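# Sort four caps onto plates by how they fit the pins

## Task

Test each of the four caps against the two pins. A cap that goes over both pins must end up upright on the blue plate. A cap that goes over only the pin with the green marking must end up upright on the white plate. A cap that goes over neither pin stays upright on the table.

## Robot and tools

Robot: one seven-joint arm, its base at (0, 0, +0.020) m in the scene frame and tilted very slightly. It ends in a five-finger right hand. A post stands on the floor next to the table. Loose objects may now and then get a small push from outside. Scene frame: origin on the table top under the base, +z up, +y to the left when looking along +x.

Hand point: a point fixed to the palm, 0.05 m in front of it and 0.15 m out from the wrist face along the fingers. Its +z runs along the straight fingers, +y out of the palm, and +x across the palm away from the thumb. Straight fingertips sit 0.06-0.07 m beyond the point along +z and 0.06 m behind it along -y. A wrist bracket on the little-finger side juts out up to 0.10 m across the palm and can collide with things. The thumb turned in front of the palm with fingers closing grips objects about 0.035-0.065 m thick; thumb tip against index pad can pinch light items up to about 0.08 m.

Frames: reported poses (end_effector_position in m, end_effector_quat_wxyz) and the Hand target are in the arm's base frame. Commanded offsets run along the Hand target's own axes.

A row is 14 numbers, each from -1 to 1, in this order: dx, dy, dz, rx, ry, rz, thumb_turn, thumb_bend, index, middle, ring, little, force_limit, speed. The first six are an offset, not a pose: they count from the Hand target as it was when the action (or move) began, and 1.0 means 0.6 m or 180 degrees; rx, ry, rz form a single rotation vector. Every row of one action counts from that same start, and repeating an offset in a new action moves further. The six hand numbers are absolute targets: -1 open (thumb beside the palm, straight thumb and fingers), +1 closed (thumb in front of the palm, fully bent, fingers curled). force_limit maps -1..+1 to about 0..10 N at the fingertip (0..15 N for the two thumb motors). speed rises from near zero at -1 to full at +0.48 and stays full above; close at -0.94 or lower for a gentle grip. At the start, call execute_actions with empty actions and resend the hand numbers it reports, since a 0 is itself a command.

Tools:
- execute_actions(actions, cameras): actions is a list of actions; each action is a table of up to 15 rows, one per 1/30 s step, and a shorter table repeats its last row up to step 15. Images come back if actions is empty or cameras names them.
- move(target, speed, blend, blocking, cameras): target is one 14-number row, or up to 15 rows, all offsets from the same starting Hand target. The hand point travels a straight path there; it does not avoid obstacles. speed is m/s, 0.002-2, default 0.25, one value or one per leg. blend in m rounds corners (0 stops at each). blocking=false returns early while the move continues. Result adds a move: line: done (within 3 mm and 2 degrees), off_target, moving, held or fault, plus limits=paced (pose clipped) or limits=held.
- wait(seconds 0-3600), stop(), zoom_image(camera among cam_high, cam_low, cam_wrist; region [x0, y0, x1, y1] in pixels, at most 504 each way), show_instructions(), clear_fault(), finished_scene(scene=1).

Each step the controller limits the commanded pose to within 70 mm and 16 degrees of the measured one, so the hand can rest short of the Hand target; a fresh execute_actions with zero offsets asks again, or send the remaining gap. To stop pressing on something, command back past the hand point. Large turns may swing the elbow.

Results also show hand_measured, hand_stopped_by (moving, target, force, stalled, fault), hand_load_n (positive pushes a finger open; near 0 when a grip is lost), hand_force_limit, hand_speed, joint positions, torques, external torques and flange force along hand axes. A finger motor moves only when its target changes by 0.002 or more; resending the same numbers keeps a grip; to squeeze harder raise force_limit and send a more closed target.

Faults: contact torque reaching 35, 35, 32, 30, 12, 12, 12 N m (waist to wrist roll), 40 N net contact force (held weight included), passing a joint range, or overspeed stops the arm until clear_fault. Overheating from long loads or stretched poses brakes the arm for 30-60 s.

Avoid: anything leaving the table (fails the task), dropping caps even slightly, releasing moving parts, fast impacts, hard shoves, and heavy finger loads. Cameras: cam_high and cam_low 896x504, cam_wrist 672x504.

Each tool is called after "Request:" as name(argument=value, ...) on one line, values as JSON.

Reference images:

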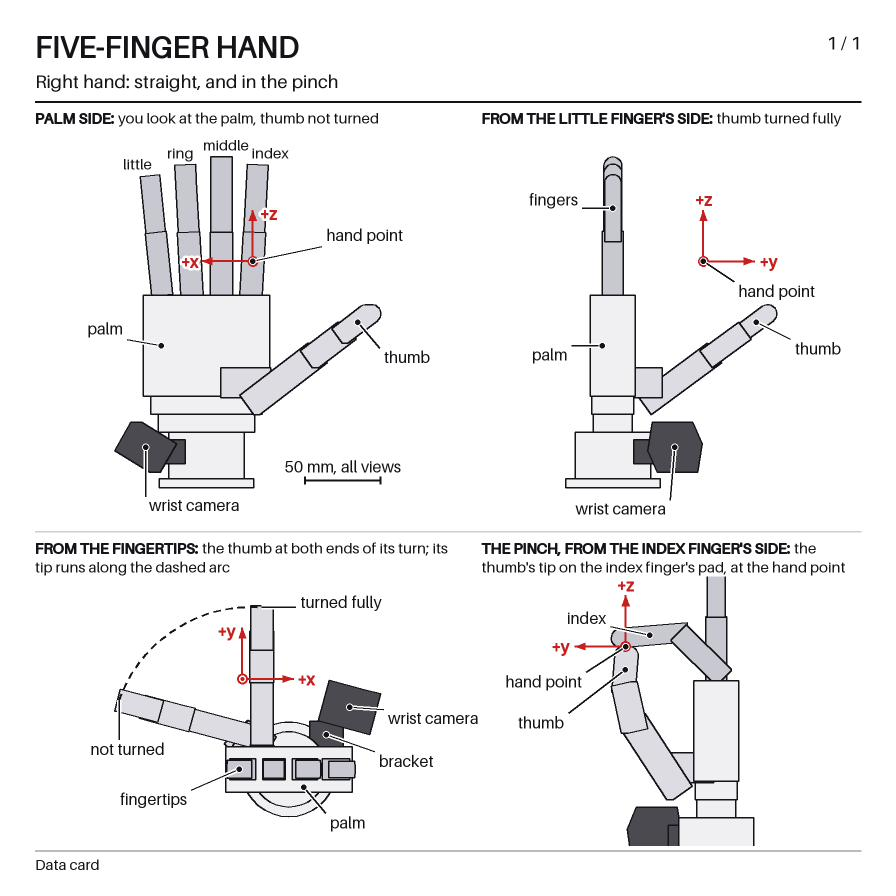

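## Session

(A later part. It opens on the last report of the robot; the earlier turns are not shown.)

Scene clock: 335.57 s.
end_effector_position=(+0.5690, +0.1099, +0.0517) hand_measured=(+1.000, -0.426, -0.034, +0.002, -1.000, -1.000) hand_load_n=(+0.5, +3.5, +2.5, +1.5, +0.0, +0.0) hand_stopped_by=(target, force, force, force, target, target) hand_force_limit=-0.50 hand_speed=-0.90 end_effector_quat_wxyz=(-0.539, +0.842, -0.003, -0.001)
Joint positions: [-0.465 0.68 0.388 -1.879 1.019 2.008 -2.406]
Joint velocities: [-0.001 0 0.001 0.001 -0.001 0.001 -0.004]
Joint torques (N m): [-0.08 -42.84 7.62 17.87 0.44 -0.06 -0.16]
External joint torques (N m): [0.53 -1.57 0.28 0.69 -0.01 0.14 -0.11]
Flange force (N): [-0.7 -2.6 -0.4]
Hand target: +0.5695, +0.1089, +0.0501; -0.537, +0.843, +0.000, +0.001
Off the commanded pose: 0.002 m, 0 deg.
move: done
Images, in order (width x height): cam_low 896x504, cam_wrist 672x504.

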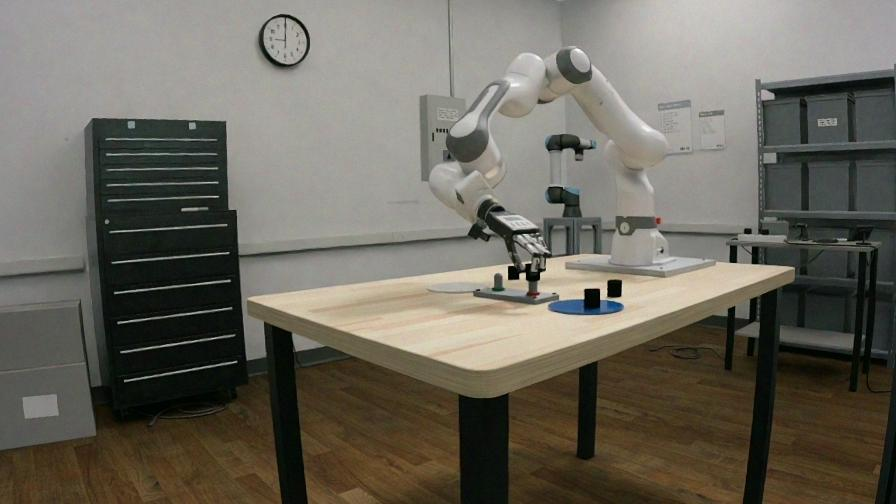

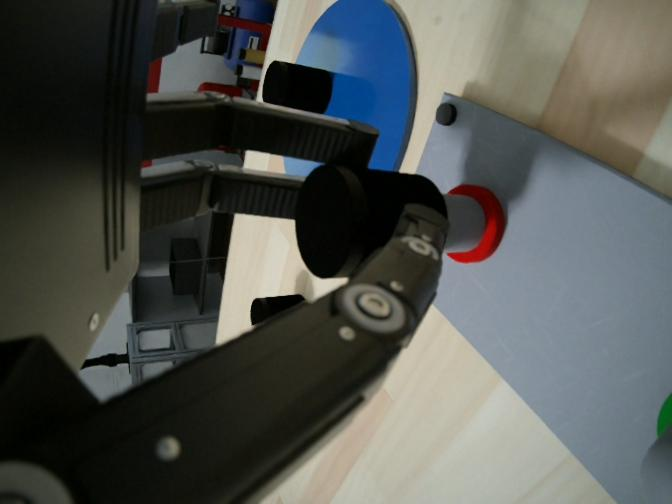

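Request:
move(target=[0,0.0038,0.0018,0,0,0,1,0.0,0.1,0.1,-1,-1,-0.5,-0.9], speed=0.02)

Request:
move(target=[0,0.0038,0.0018,0,0,0,1,0.0,0.1,0.1,-1,-1,-0.5,-0.9], speed=0.02, cameras=["cam_wrist","cam_low"])

Request:
zoom_image(camera="cam_low", region=[490, 230, 570, 310])

Request:
zoom_image(camera="cam_wrist", region=[260, 100, 560, 340])

Scene clock: 337.17 s.
end_effector_position=(+0.5690, +0.1100, +0.0492) hand_measured=(+1.000, -0.426, -0.034, +0.002, -1.000, -1.000) hand_load_n=(+0.5, +3.5, +2.5, +1.5, +0.0, +0.0) hand_stopped_by=(target, force, force, force, target, target) hand_force_limit=-0.50 hand_speed=-0.90 end_effector_quat_wxyz=(-0.539, +0.842, -0.003, -0.001)
Joint positions: [-0.465 0.685 0.388 -1.878 1.019 2.01 -2.409]
Joint torques (N m): [-0.06 -42.93 7.66 17.91 0.26 0.06 -0.26]
External joint torques (N m): [0.39 -1.36 0.13 0.7 -0.18 0.28 -0.2]
Flange force (N): [-0.3 -1.9 -0.3]
Hand target: +0.5695, +0.1089, +0.0476; -0.537, +0.843, +0.000, +0.001
Off the commanded pose: 0.002 m, 0 deg.
move: done

Scene clock: 337.67 s.
end_effector_position=(+0.5690, +0.1100, +0.0467) hand_measured=(+1.000, -0.426, -0.034, +0.002, -1.000, -1.000) hand_load_n=(+0.0, +3.5, +2.5, +1.5, +0.0, +0.0) hand_stopped_by=(target, force, force, force, target, target) hand_force_limit=-0.50 hand_speed=-0.90 end_effector_quat_wxyz=(-0.539, +0.842, -0.003, -0.001)
Joint positions: [-0.465 0.691 0.388 -1.876 1.018 2.013 -2.412]
Joint torques (N m): [-0.14 -43 7.62 17.72 0.23 -0.01 -0.35]
External joint torques (N m): [0.32 -1.44 0.04 0.65 -0.2 0.22 -0.3]
Flange force (N): [-0.9 -1.9 -0.6]
Hand target: +0.5695, +0.1089, +0.0451; -0.537, +0.843, +0.000, +0.001
Off the commanded pose: 0.002 m, 0 deg.
move: done
Images, in order (width x height): cam_low 896x504, cam_wrist 672x504.

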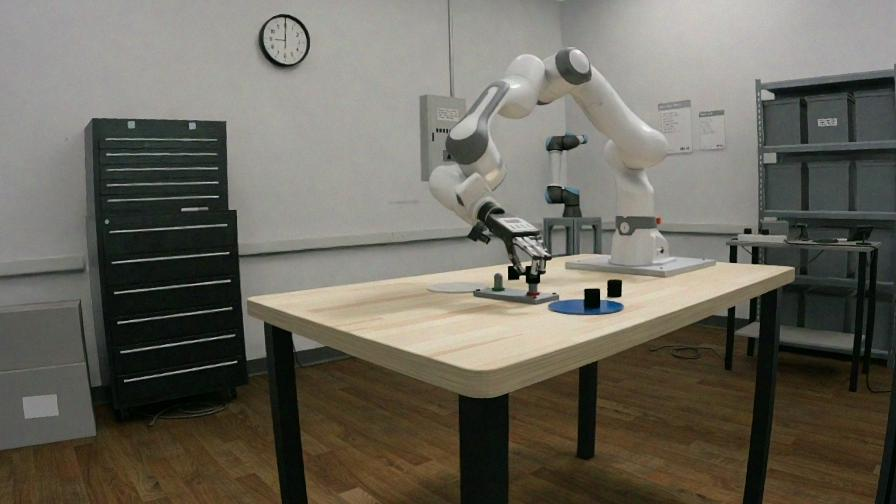

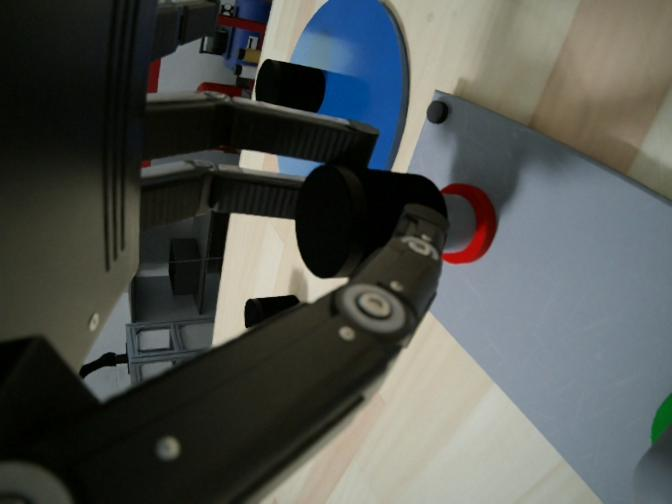

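Scaled by 6.300 from the camera's image (finer frame: 1280x720).

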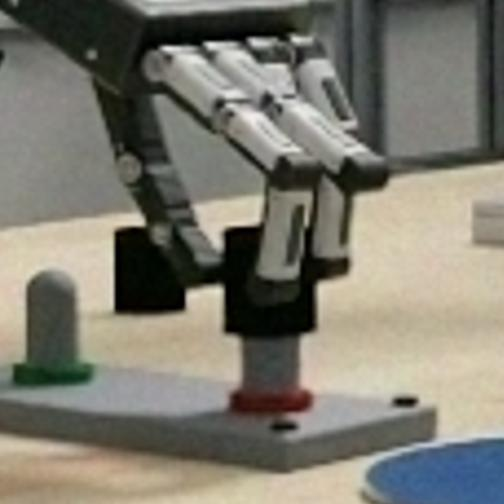

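Scaled by 1.680 from the camera's image (finer frame: 960x720).

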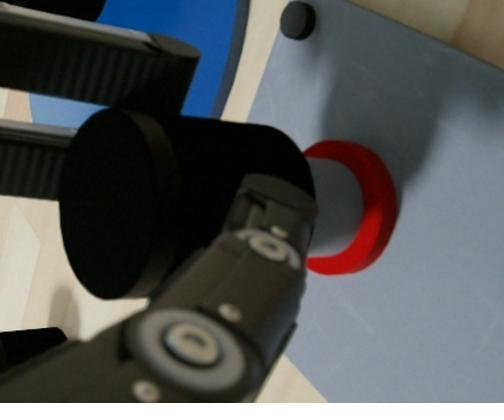

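Request:
move(target=[[0,-0.0529,-0.0247,0,0,0,1,0.0,0.1,0.1,-1,-1,-0.5,-0.9],[-0.0583,-0.1287,0.1378,0,0,0,1,0.0,0.1,0.1,-1,-1,-0.5,-0.9],[-0.0583,-0.041,0.1788,0,0,0,1,0.0,0.1,0.1,-1,-1,-0.5,-0.9]], speed=[0.06,0.1,0.06], cameras=["cam_low","cam_wrist"])

Request:
zoom_image(camera="cam_low", region=[530, 240, 630, 320])

Scene clock: 347.80 s.
end_effector_position=(+0.5339, +0.2170, +0.0231) hand_measured=(+1.000, -0.426, -0.034, +0.002, -1.000, -1.000) hand_load_n=(+0.5, +2.5, +2.5, +1.5, +0.0, +0.0) hand_stopped_by=(target, force, force, force, target, target) hand_force_limit=-0.50 hand_speed=-0.90 end_effector_quat_wxyz=(-0.538, +0.843, -0.004, -0.001)
Joint positions: [-0.36 0.687 0.482 -2 1.179 2.207 -2.49]
Joint velocities: [0 0.001 0.001 0.001 0.001 0 -0.006]
Joint torques (N m): [-0.05 -40.51 8.93 16.23 0.33 -0.14 -0.19]
External joint torques (N m): [0.41 -1.35 0.12 0.52 0.37 0.15 -0.14]
Flange force (N): [-1.4 -2.5 -0.3]
Hand target: +0.5346, +0.2166, +0.0220; -0.537, +0.843, +0.000, +0.001
Off the commanded pose: 0.001 m, 0 deg.
move: done

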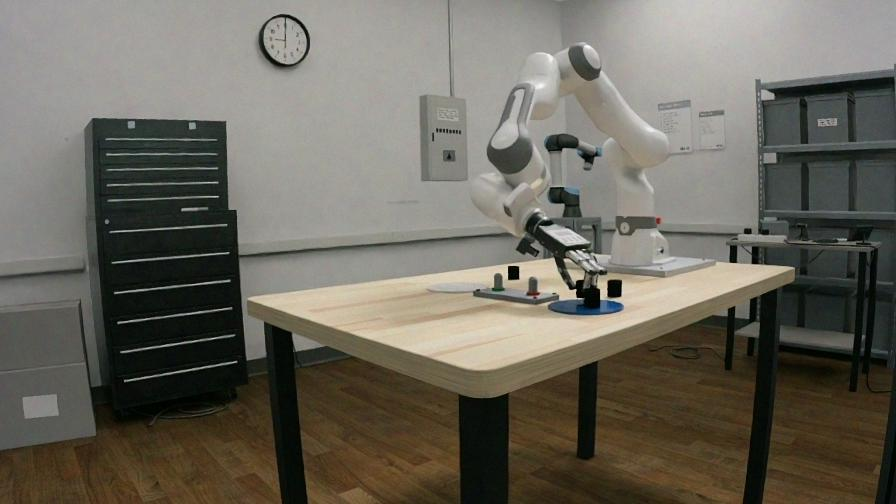

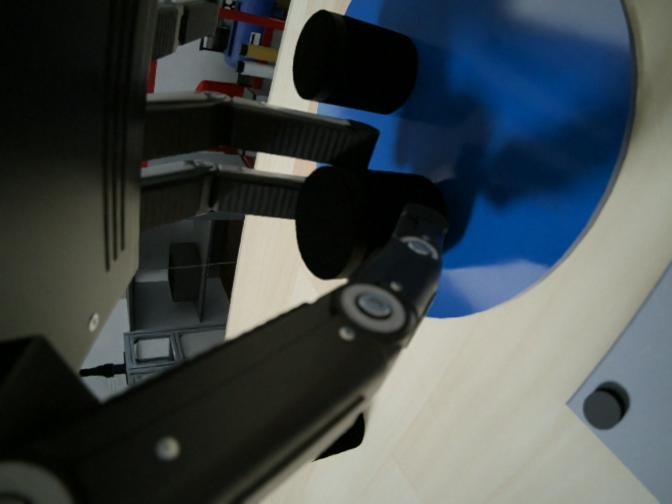

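Scaled by 5.040 from the camera's image (finer frame: 1280x720).

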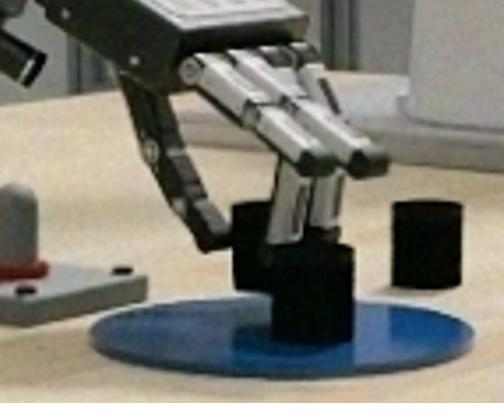

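Request:
zoom_image(camera="cam_low", region=[545, 265, 625, 320])

Scaled by 6.300 from the camera's image (finer frame: 1280x720).

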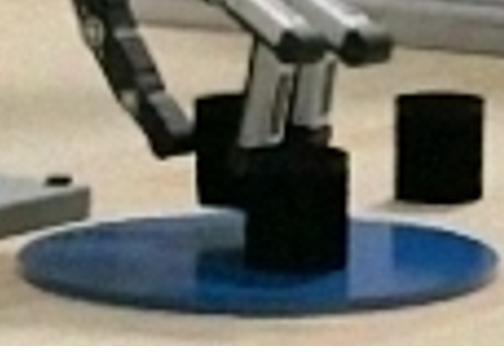

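Request:
move(target=[0.0267,0.0163,-0.0052,0,0,0,1,0.0,0.1,0.1,-1,-1,-0.5,-0.9], speed=0.04, cameras=["cam_low","cam_wrist"])

Request:
zoom_image(camera="cam_low", region=[545, 265, 625, 320])

Scene clock: 360.97 s.
end_effector_position=(+0.5519, +0.2094, +0.0151) hand_measured=(+1.000, -0.426, -0.034, +0.002, -1.000, -1.000) hand_load_n=(+0.0, +3.0, +3.0, +1.5, +0.0, +0.0) hand_stopped_by=(target, force, force, force, target, target) hand_force_limit=-0.50 hand_speed=-0.90 end_effector_quat_wxyz=(-0.537, +0.843, +0.001, +0.004)
Joint positions: [-0.352 0.732 0.464 -1.937 1.149 2.199 -2.484]
Joint velocities: [0 0.001 0 0.002 -0.003 -0.002 0.006]
Joint torques (N m): [-0.1 -42.1 9.03 16.34 -0.23 -0.28 0.06]
External joint torques (N m): [0.18 -1.46 -0.18 0.46 -0.21 0.01 0.11]
Flange force (N): [-0.3 -2.5 -1.7]
Hand target: +0.5506, +0.2096, +0.0145; -0.537, +0.843, +0.000, +0.001
Off the commanded pose: 0.001 m, 0 deg.
move: done

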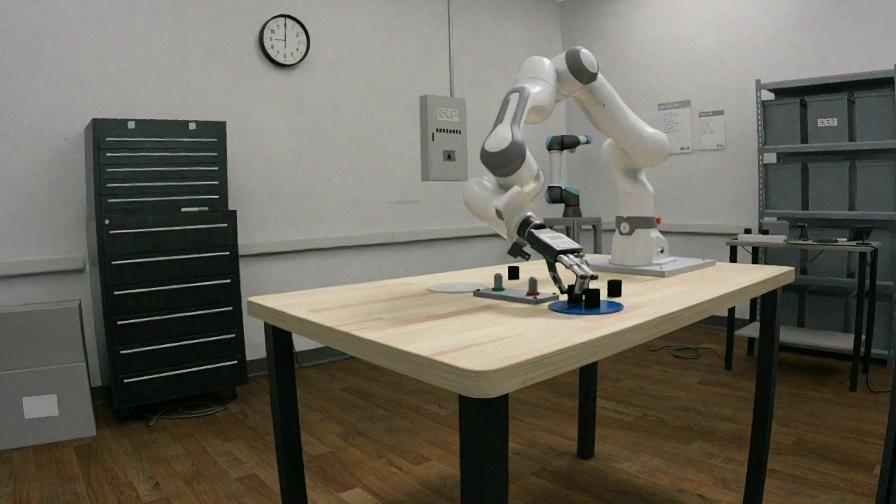

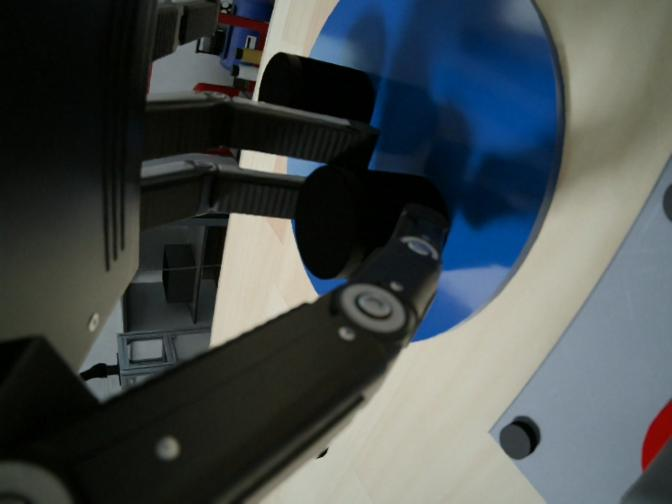

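Scaled by 6.300 from the camera's image (finer frame: 1280x720).

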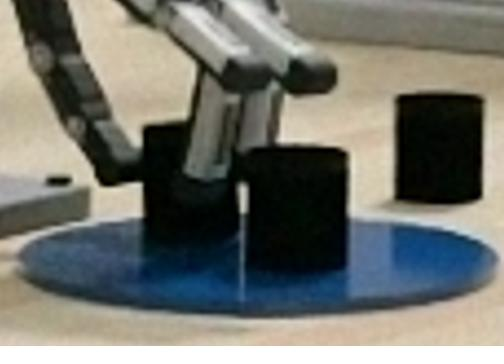

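Request:
move(target=[0,0.0026,0.0012,0,0,0,1,0.0,0.1,0.1,-1,-1,-0.5,-0.9], speed=0.02, cameras=["cam_low"])

Request:
zoom_image(camera="cam_low", region=[545, 265, 625, 320])

Scene clock: 362.43 s.
end_effector_position=(+0.5519, +0.2099, +0.0144) hand_measured=(+1.000, -0.426, -0.034, +0.002, -1.000, -1.000) hand_load_n=(+0.0, +2.5, +3.5, +1.0, +0.0, +0.0) hand_stopped_by=(target, force, force, force, target, target) hand_force_limit=-0.50 hand_speed=-0.90 end_effector_quat_wxyz=(-0.538, +0.843, +0.000, +0.003)
Joint positions: [-0.351 0.736 0.464 -1.935 1.149 2.199 -2.482]
Joint torques (N m): [-0.08 -41.39 8.85 16.08 -0.31 -0.1 0.01]
External joint torques (N m): [0.41 -1 -0.15 0.37 -0.3 0.17 0.06]
Flange force (N): [0.3 -1.6 -0.7]
Hand target: +0.5506, +0.2096, +0.0127; -0.537, +0.843, +0.000, +0.001
Off the commanded pose: 0.002 m, 0 deg.
move: done

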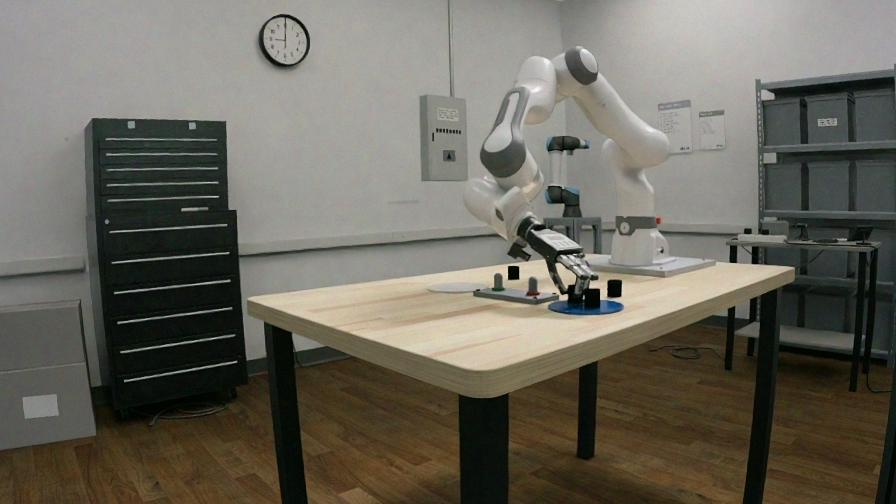

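Scaled by 6.300 from the camera's image (finer frame: 1280x720).

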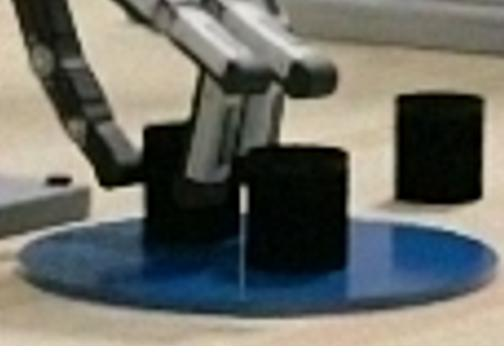

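Request:
move(target=[[0,0,0,0,0,0,1,-0.58,-0.14,-0.12,-1,-1,-0.5,-0.88],[0,-0.136,-0.0634,0,0,0,1,-0.58,-0.15,-0.13,-1,-1,-0.5,-0.88]], speed=0.05, cameras=["cam_low","cam_wrist"])

Request:
zoom_image(camera="cam_low", region=[540, 240, 640, 320])

Scene clock: 367.93 s.
end_effector_position=(+0.5509, +0.2089, +0.1010) hand_measured=(+1.000, -0.580, -0.150, -0.130, -1.000, -1.000) hand_load_n=(+0.0, +0.0, +0.0, +0.0, +0.0, +0.0) hand_stopped_by=(target, target, target, target, target, target) hand_force_limit=-0.50 hand_speed=-0.88 end_effector_quat_wxyz=(-0.536, +0.844, +0.003, +0.002)
Joint positions: [-0.372 0.533 0.48 -2.001 1.15 2.12 -2.364]
Joint torques (N m): [-0.62 -39.82 7.94 18.14 0.58 -0.14 0.08]
External joint torques (N m): [0.01 -2.36 1.07 0.21 0.36 -0.01 0.13]
Flange force (N): [-5.5 -5.2 -1.8]
Hand target: +0.5506, +0.2096, +0.1028; -0.537, +0.843, +0.000, +0.001
Off the commanded pose: 0.002 m, 0 deg.
move: done

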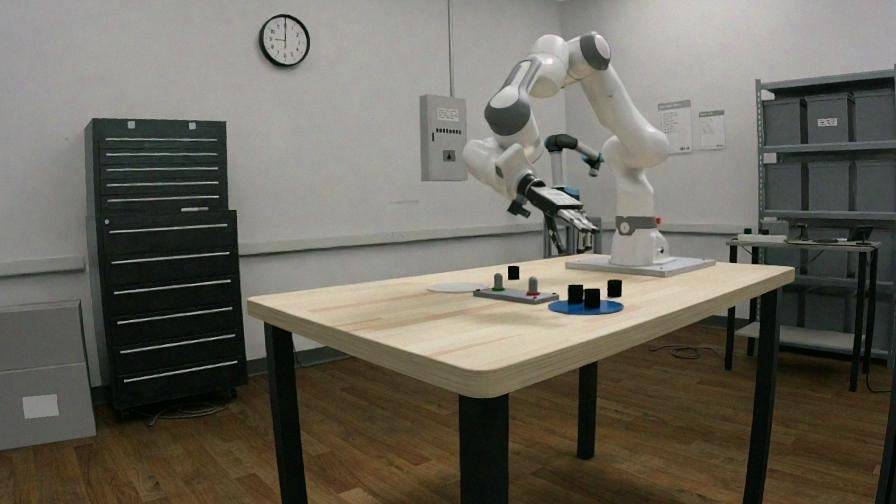

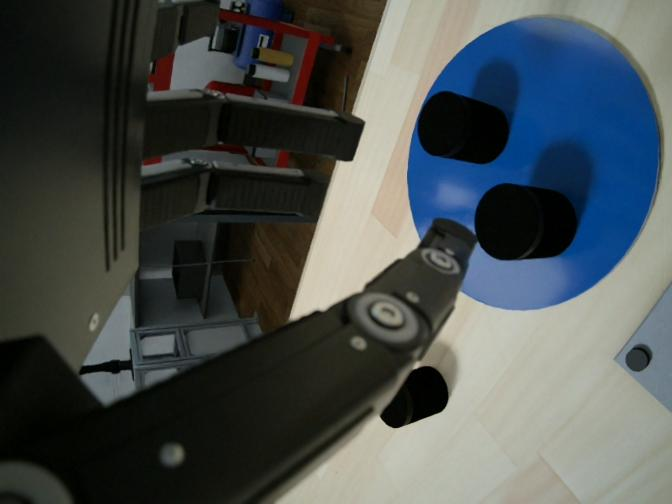

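Scaled by 5.040 from the camera's image (finer frame: 1280x720).

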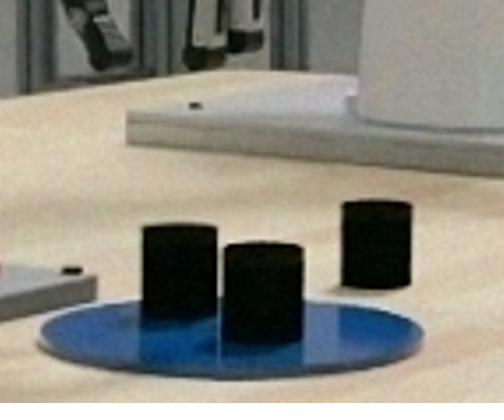

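Request:
move(target=[-0.2277,0.0147,0.0197,0,0,0,1,-0.6,-0.35,-0.35,-1,-1,-0.5,-0.5], speed=0.2, cameras=["all"])

Request:
zoom_image(camera="cam_wrist", region=[260, 50, 660, 350])

Scene clock: 371.23 s.
end_effector_position=(+0.4134, +0.2161, +0.0886) hand_measured=(+1.000, -0.600, -0.350, -0.350, -1.000, -1.000) hand_load_n=(+0.0, +0.0, +0.0, +0.0, +0.0, +0.0) hand_stopped_by=(target, target, target, target, target, target) hand_force_limit=-0.50 hand_speed=-0.50 end_effector_quat_wxyz=(-0.536, +0.844, -0.003, -0.002)
Joint positions: [-0.441 0.261 0.553 -2.439 1.365 2.12 -2.582]
Joint velocities: [0.001 -0.001 0.001 0 -0.001 0 -0.007]
Joint torques (N m): [-0.57 -28.62 4.32 15.8 0.48 -0.35 -0.24]
External joint torques (N m): [-0.28 -2.17 0.89 0.26 0.38 0.02 -0.18]
Flange force (N): [-5.5 -6.0 -2.2]
Hand target: +0.4140, +0.2167, +0.0897; -0.537, +0.843, +0.000, +0.001
Off the commanded pose: 0.001 m, 0 deg.
move: done

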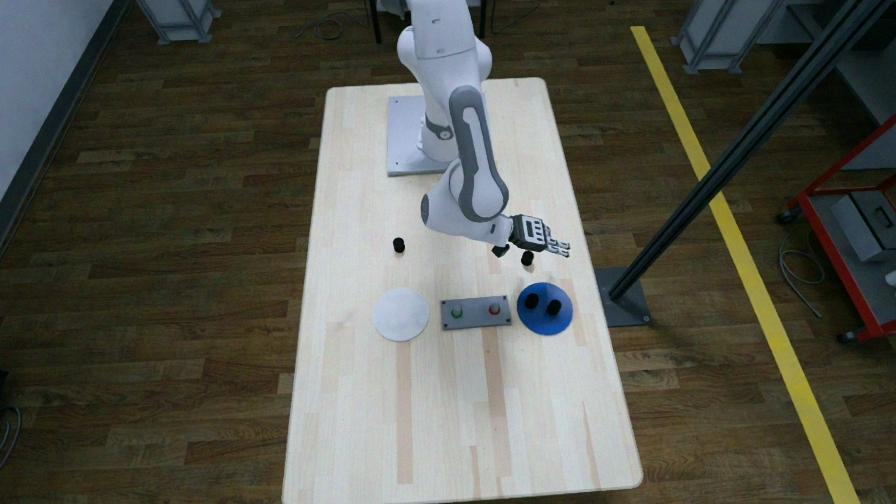

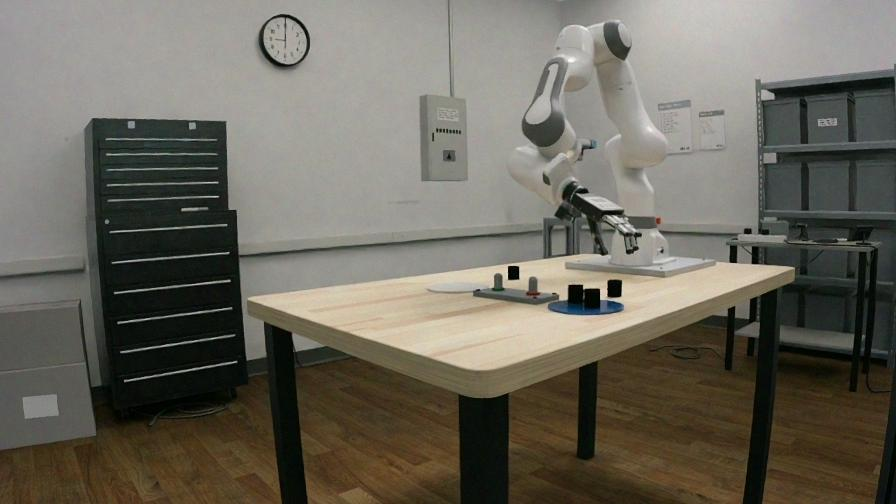

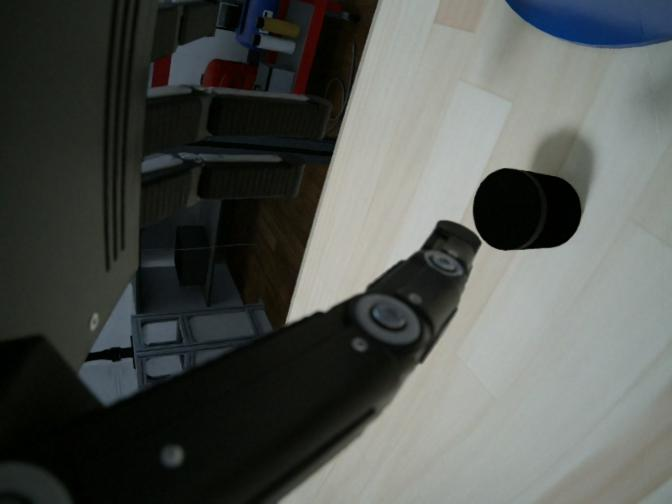

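Scaled by 1.260 from the camera's image (finer frame: 960x720).

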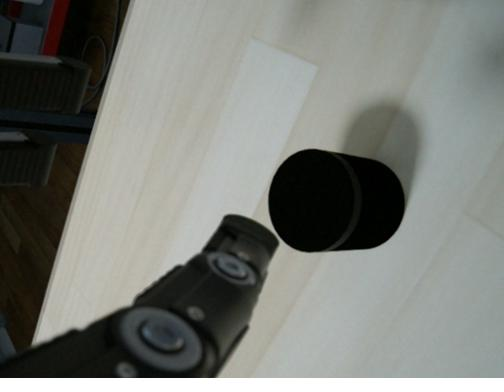

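Request:
move(target=[0.009,0.0707,0.0245,0,0,0,1,-0.7,-0.45,-0.45,-1,-1,-0.5,-0.5], speed=0.12, cameras=["cam_wrist"])

Request:
zoom_image(camera="cam_wrist", region=[260, 50, 660, 350])

Scene clock: 374.73 s.
end_effector_position=(+0.4190, +0.2127, +0.0463) hand_measured=(+1.000, -0.700, -0.450, -0.450, -1.000, -1.000) hand_load_n=(+0.0, +0.0, +0.0, +0.0, +0.0, +0.0) hand_stopped_by=(target, target, target, target, target, target) hand_force_limit=-0.50 hand_speed=-0.50 end_effector_quat_wxyz=(-0.538, +0.843, -0.004, -0.001)
Joint positions: [-0.429 0.403 0.529 -2.392 1.36 2.176 -2.663]
Joint velocities: [0 0 -0.001 0.002 0.001 0.001 -0.006]
Joint torques (N m): [-0.01 -30.57 5.32 14.68 -0.25 -0.22 -0.26]
External joint torques (N m): [0.47 -1.02 0.22 0.47 -0.22 0.21 -0.21]
Flange force (N): [-0.4 -1.9 -0.4]
Hand target: +0.4194, +0.2121, +0.0450; -0.537, +0.843, +0.000, +0.001
Off the commanded pose: 0.001 m, 1 deg.
move: done

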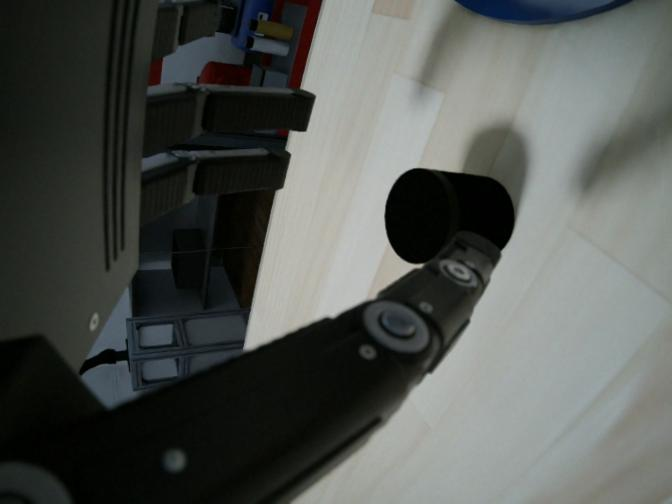

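Scaled by 1.260 from the camera's image (finer frame: 960x720).

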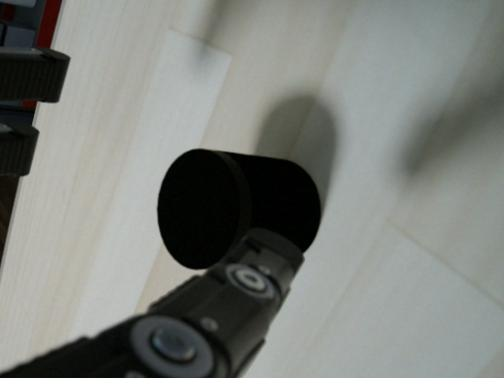

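Request:
move(target=[[0.002,0.0522,0.0222,0,0,0,1,-0.6,-0.35,-0.35,-1,-1,-0.5,-0.5],[0.002,0.0522,0.0222,0,0,0,1,0.0,0.1,0.1,-1,-1,-0.5,-0.9]], speed=0.06, cameras=["cam_wrist","cam_low"])

Request:
zoom_image(camera="cam_wrist", region=[260, 100, 560, 340])

Scene clock: 379.43 s.
end_effector_position=(+0.4206, +0.2116, +0.0123) hand_measured=(+1.000, -0.426, -0.026, +0.020, -1.000, -1.000) hand_load_n=(+1.0, +5.0, +4.0, +2.5, +0.0, +0.0) hand_stopped_by=(target, force, force, force, target, target) hand_force_limit=-0.50 hand_speed=-0.90 end_effector_quat_wxyz=(-0.538, +0.843, -0.003, +0.000)
Joint positions: [-0.414 0.508 0.509 -2.353 1.358 2.215 -2.725]
Joint torques (N m): [0.05 -32.41 6.47 13.33 -0.37 -0.24 -0.25]
External joint torques (N m): [0.46 -0.99 0.15 0.39 -0.24 0.24 -0.2]
Flange force (N): [-0.2 -1.8 -0.5]
Hand target: +0.4206, +0.2109, +0.0110; -0.537, +0.843, +0.000, +0.001
Off the commanded pose: 0.001 m, 0 deg.
move: done
Images, in order (width x height): cam_low 896x504, cam_wrist 672x504.

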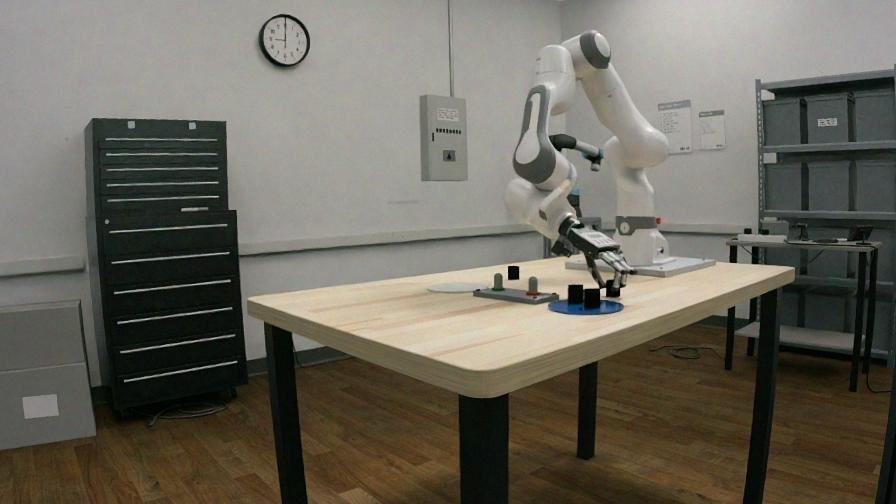

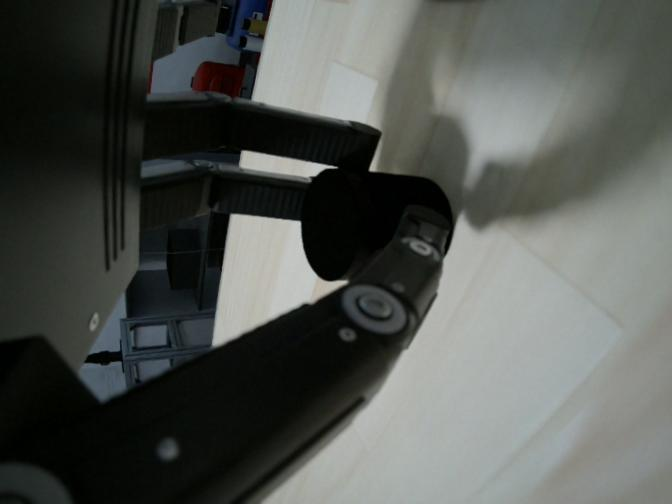

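Scaled by 1.680 from the camera's image (finer frame: 960x720).

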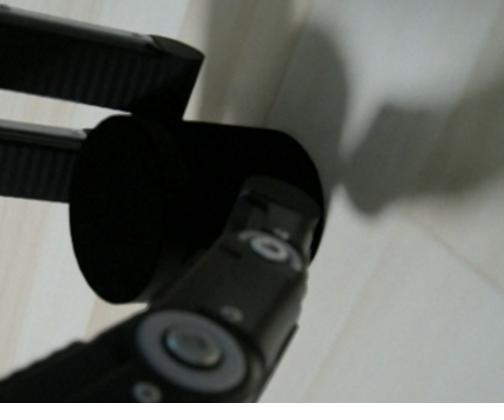

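Request:
move(target=[[0,-0.151,-0.0704,0,0,0,1,0.0,0.1,0.1,-1,-1,-0.5,-0.9],[0.2538,-0.0112,-0.3705,0,0,0,1,0.0,0.1,0.1,-1,-1,-0.5,-0.9],[0.2538,0.0558,-0.3392,0,0,0,1,0.0,0.1,0.1,-1,-1,-0.5,-0.9]], speed=[0.1,0.15,0.06], blend=[0.01,0.005,0], cameras=["cam_wrist","cam_low"])

Request:
zoom_image(camera="cam_low", region=[460, 230, 540, 310])

Request:
zoom_image(camera="cam_wrist", region=[260, 100, 560, 340])

Scene clock: 385.97 s.
end_effector_position=(+0.5721, +0.0132, +0.0681) hand_measured=(+1.000, -0.426, -0.026, +0.020, -1.000, -1.000) hand_load_n=(+1.0, +5.0, +3.5, +3.0, +0.0, +0.0) hand_stopped_by=(target, force, force, force, target, target) hand_force_limit=-0.50 hand_speed=-0.90 end_effector_quat_wxyz=(-0.539, +0.842, -0.004, -0.001)
Joint positions: [-0.558 0.688 0.31 -1.784 0.919 1.839 -2.389]
Joint velocities: [-0.001 0 -0.001 0 -0.001 0.003 -0.005]
Joint torques (N m): [-0.02 -44.65 6.58 18.69 0.68 -0.03 -0.22]
External joint torques (N m): [0.36 -1.6 0.16 0.68 -0.15 0.17 -0.16]
Flange force (N): [-1.1 -2.4 -0.4]
Hand target: +0.5727, +0.0122, +0.0668; -0.537, +0.843, +0.000, +0.001
Off the commanded pose: 0.002 m, 1 deg.
move: done
Images, in order (width x height): cam_low 896x504, cam_wrist 672x504.

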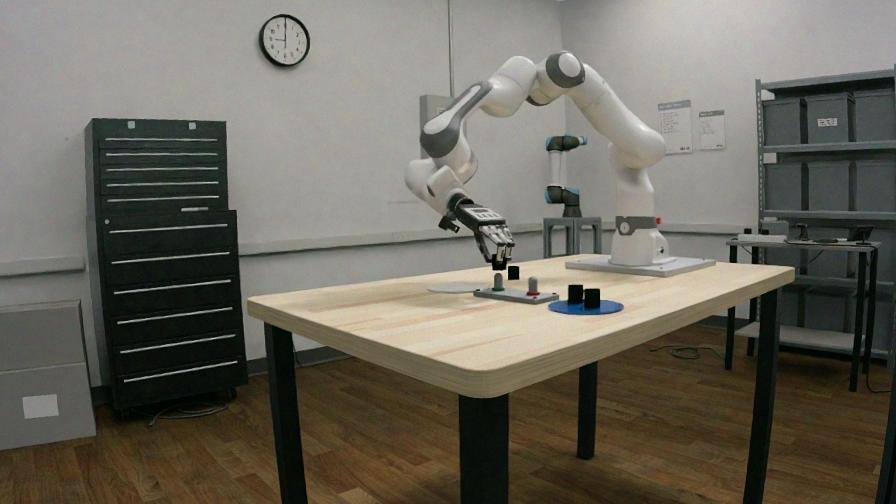

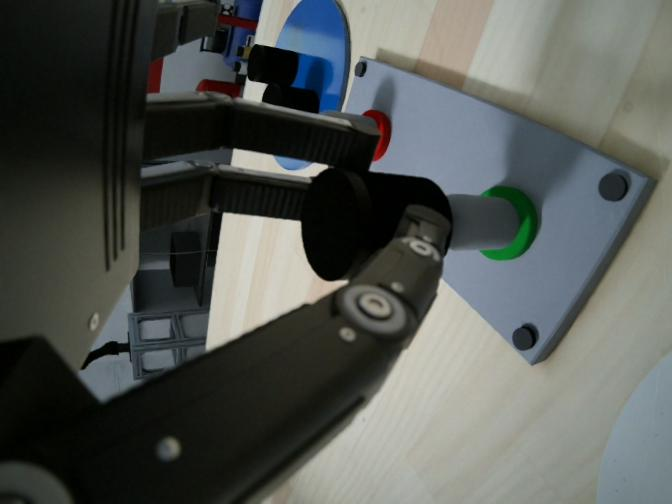

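Scaled by 6.300 from the camera's image (finer frame: 1280x720).

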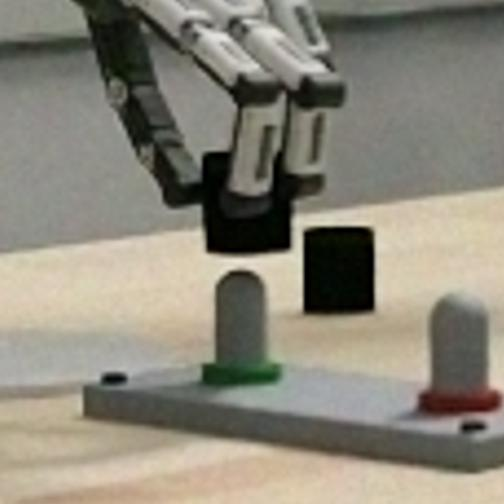

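Scaled by 1.680 from the camera's image (finer frame: 960x720).

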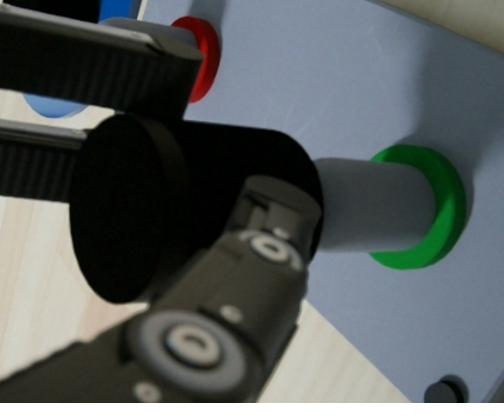

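Request:
move(target=[0.0038,0.0141,0.0053,0,0,0,1,0.0,0.1,0.1,-1,-1,-0.5,-0.9], speed=0.03, cameras=["cam_wrist","cam_low"])

Request:
zoom_image(camera="cam_low", region=[460, 230, 540, 310])

Request:
zoom_image(camera="cam_wrist", region=[260, 100, 560, 340])

Scene clock: 388.47 s.
end_effector_position=(+0.5744, +0.0127, +0.0593) hand_measured=(+1.000, -0.426, -0.026, +0.020, -1.000, -1.000) hand_load_n=(+0.5, +5.0, +3.5, +3.0, +0.0, +0.0) hand_stopped_by=(target, force, force, force, target, target) hand_force_limit=-0.50 hand_speed=-0.90 end_effector_quat_wxyz=(-0.539, +0.842, -0.003, -0.001)
Joint positions: [-0.556 0.712 0.309 -1.768 0.915 1.846 -2.395]
Joint velocities: [-0.001 0 0.001 0.005 -0.001 0.004 -0.002]
Joint torques (N m): [-0.06 -44.97 6.66 18.97 0.68 -0.04 -0.26]
External joint torques (N m): [0.41 -1.53 0.15 1.08 -0.14 0.17 -0.21]
Flange force (N): [0.7 -1.8 -0.7]
Hand target: +0.5750, +0.0115, +0.0578; -0.537, +0.843, +0.000, +0.001
Off the commanded pose: 0.002 m, 1 deg.
move: done
Images, in order (width x height): cam_low 896x504, cam_wrist 672x504.

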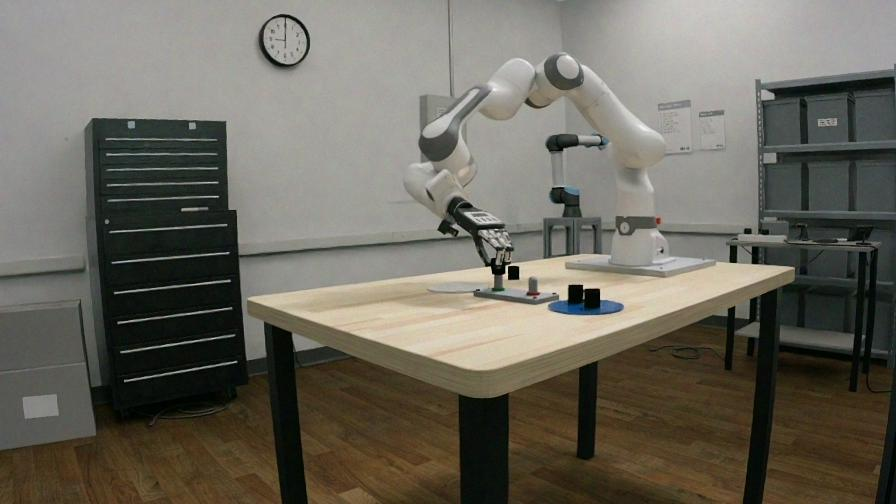

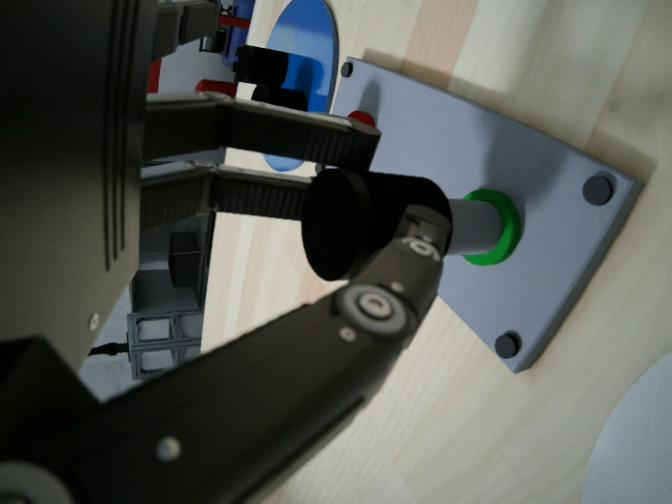

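Scaled by 6.300 from the camera's image (finer frame: 1280x720).

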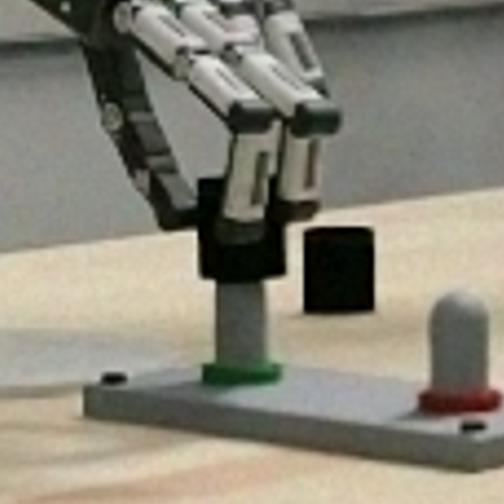

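Scaled by 1.680 from the camera's image (finer frame: 960x720).

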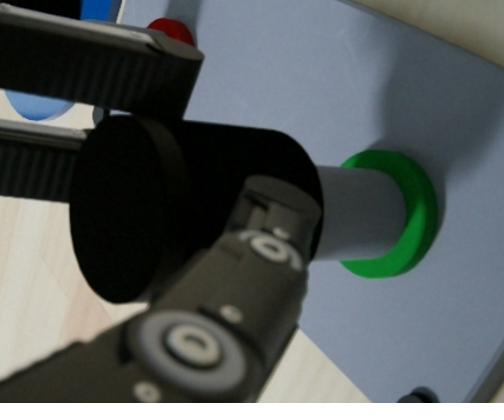

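Request:
move(target=[0,0.006,0.0028,0,0,0,1,0.0,0.1,0.1,-1,-1,-0.5,-0.9], speed=0.02)

Request:
move(target=[0,0.006,0.0028,0,0,0,1,0.0,0.1,0.1,-1,-1,-0.5,-0.9], speed=0.02, cameras=["cam_wrist","cam_low"])

Request:
zoom_image(camera="cam_low", region=[460, 230, 540, 310])

Request:
zoom_image(camera="cam_wrist", region=[260, 100, 560, 340])

Scene clock: 390.13 s.
end_effector_position=(+0.5747, +0.0121, +0.0555) hand_measured=(+1.000, -0.426, -0.026, +0.020, -1.000, -1.000) hand_load_n=(+0.5, +5.0, +3.5, +3.0, +0.0, +0.0) hand_stopped_by=(target, force, force, force, target, target) hand_force_limit=-0.50 hand_speed=-0.90 end_effector_quat_wxyz=(-0.539, +0.842, -0.004, -0.001)
Joint positions: [-0.555 0.72 0.308 -1.765 0.914 1.85 -2.399]
Joint torques (N m): [0.14 -45.1 6.88 18.42 0.64 -0.07 -0.21]
External joint torques (N m): [0.62 -1.38 0.29 0.5 -0.17 0.14 -0.15]
Flange force (N): [-1.0 -2.3 0.0]
Hand target: +0.5750, +0.0115, +0.0539; -0.537, +0.843, +0.000, +0.001
Off the commanded pose: 0.002 m, 0 deg.
move: done

Scene clock: 390.63 s.
end_effector_position=(+0.5747, +0.0117, +0.0514) hand_measured=(+1.000, -0.426, -0.026, +0.020, -1.000, -1.000) hand_load_n=(+1.0, +5.0, +3.5, +3.0, +0.0, +0.0) hand_stopped_by=(target, force, force, force, target, target) hand_force_limit=-0.50 hand_speed=-0.90 end_effector_quat_wxyz=(-0.539, +0.843, -0.004, +0.000)
Joint positions: [-0.555 0.728 0.308 -1.763 0.913 1.854 -2.403]
Joint torques (N m): [0.05 -45.25 6.97 18.38 0.64 -0.07 -0.28]
External joint torques (N m): [0.52 -1.58 0.35 0.6 -0.15 0.14 -0.23]
Flange force (N): [-1.2 -2.5 -0.1]
Hand target: +0.5750, +0.0115, +0.0499; -0.537, +0.843, +0.000, +0.001
Off the commanded pose: 0.002 m, 0 deg.
move: done
Images, in order (width x height): cam_low 896x504, cam_wrist 672x504.

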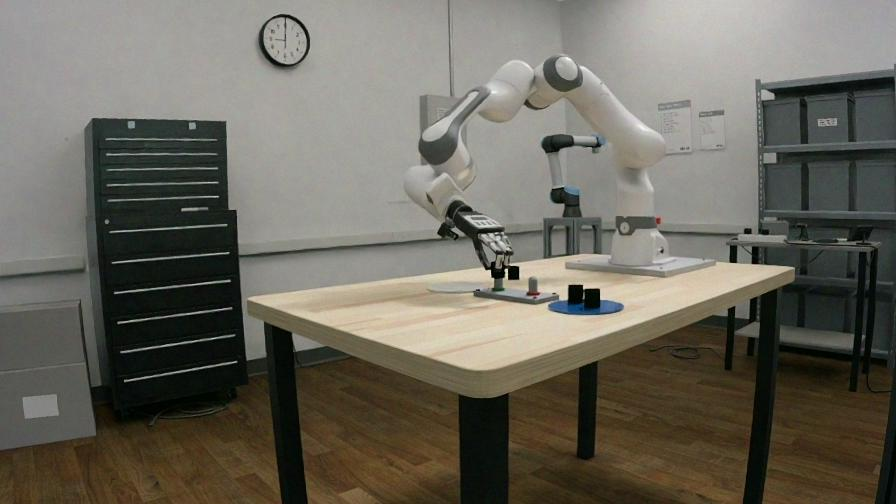

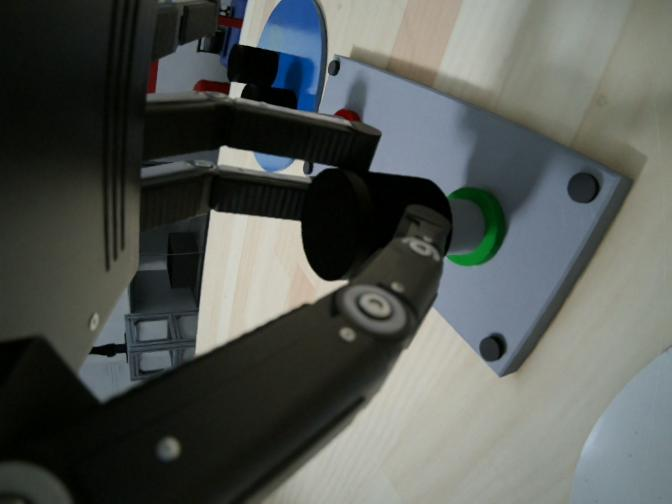

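Scaled by 6.300 from the camera's image (finer frame: 1280x720).

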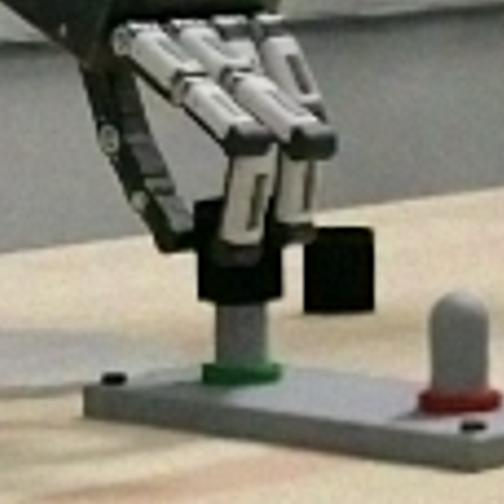

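Scaled by 1.680 from the camera's image (finer frame: 960x720).

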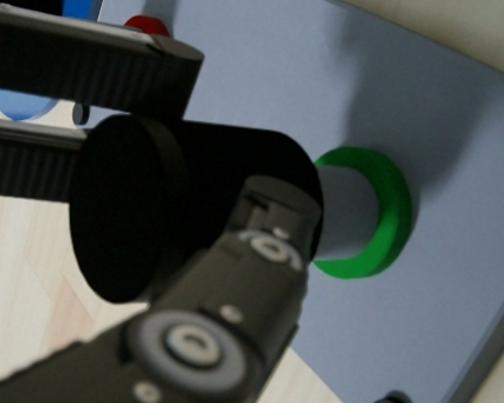

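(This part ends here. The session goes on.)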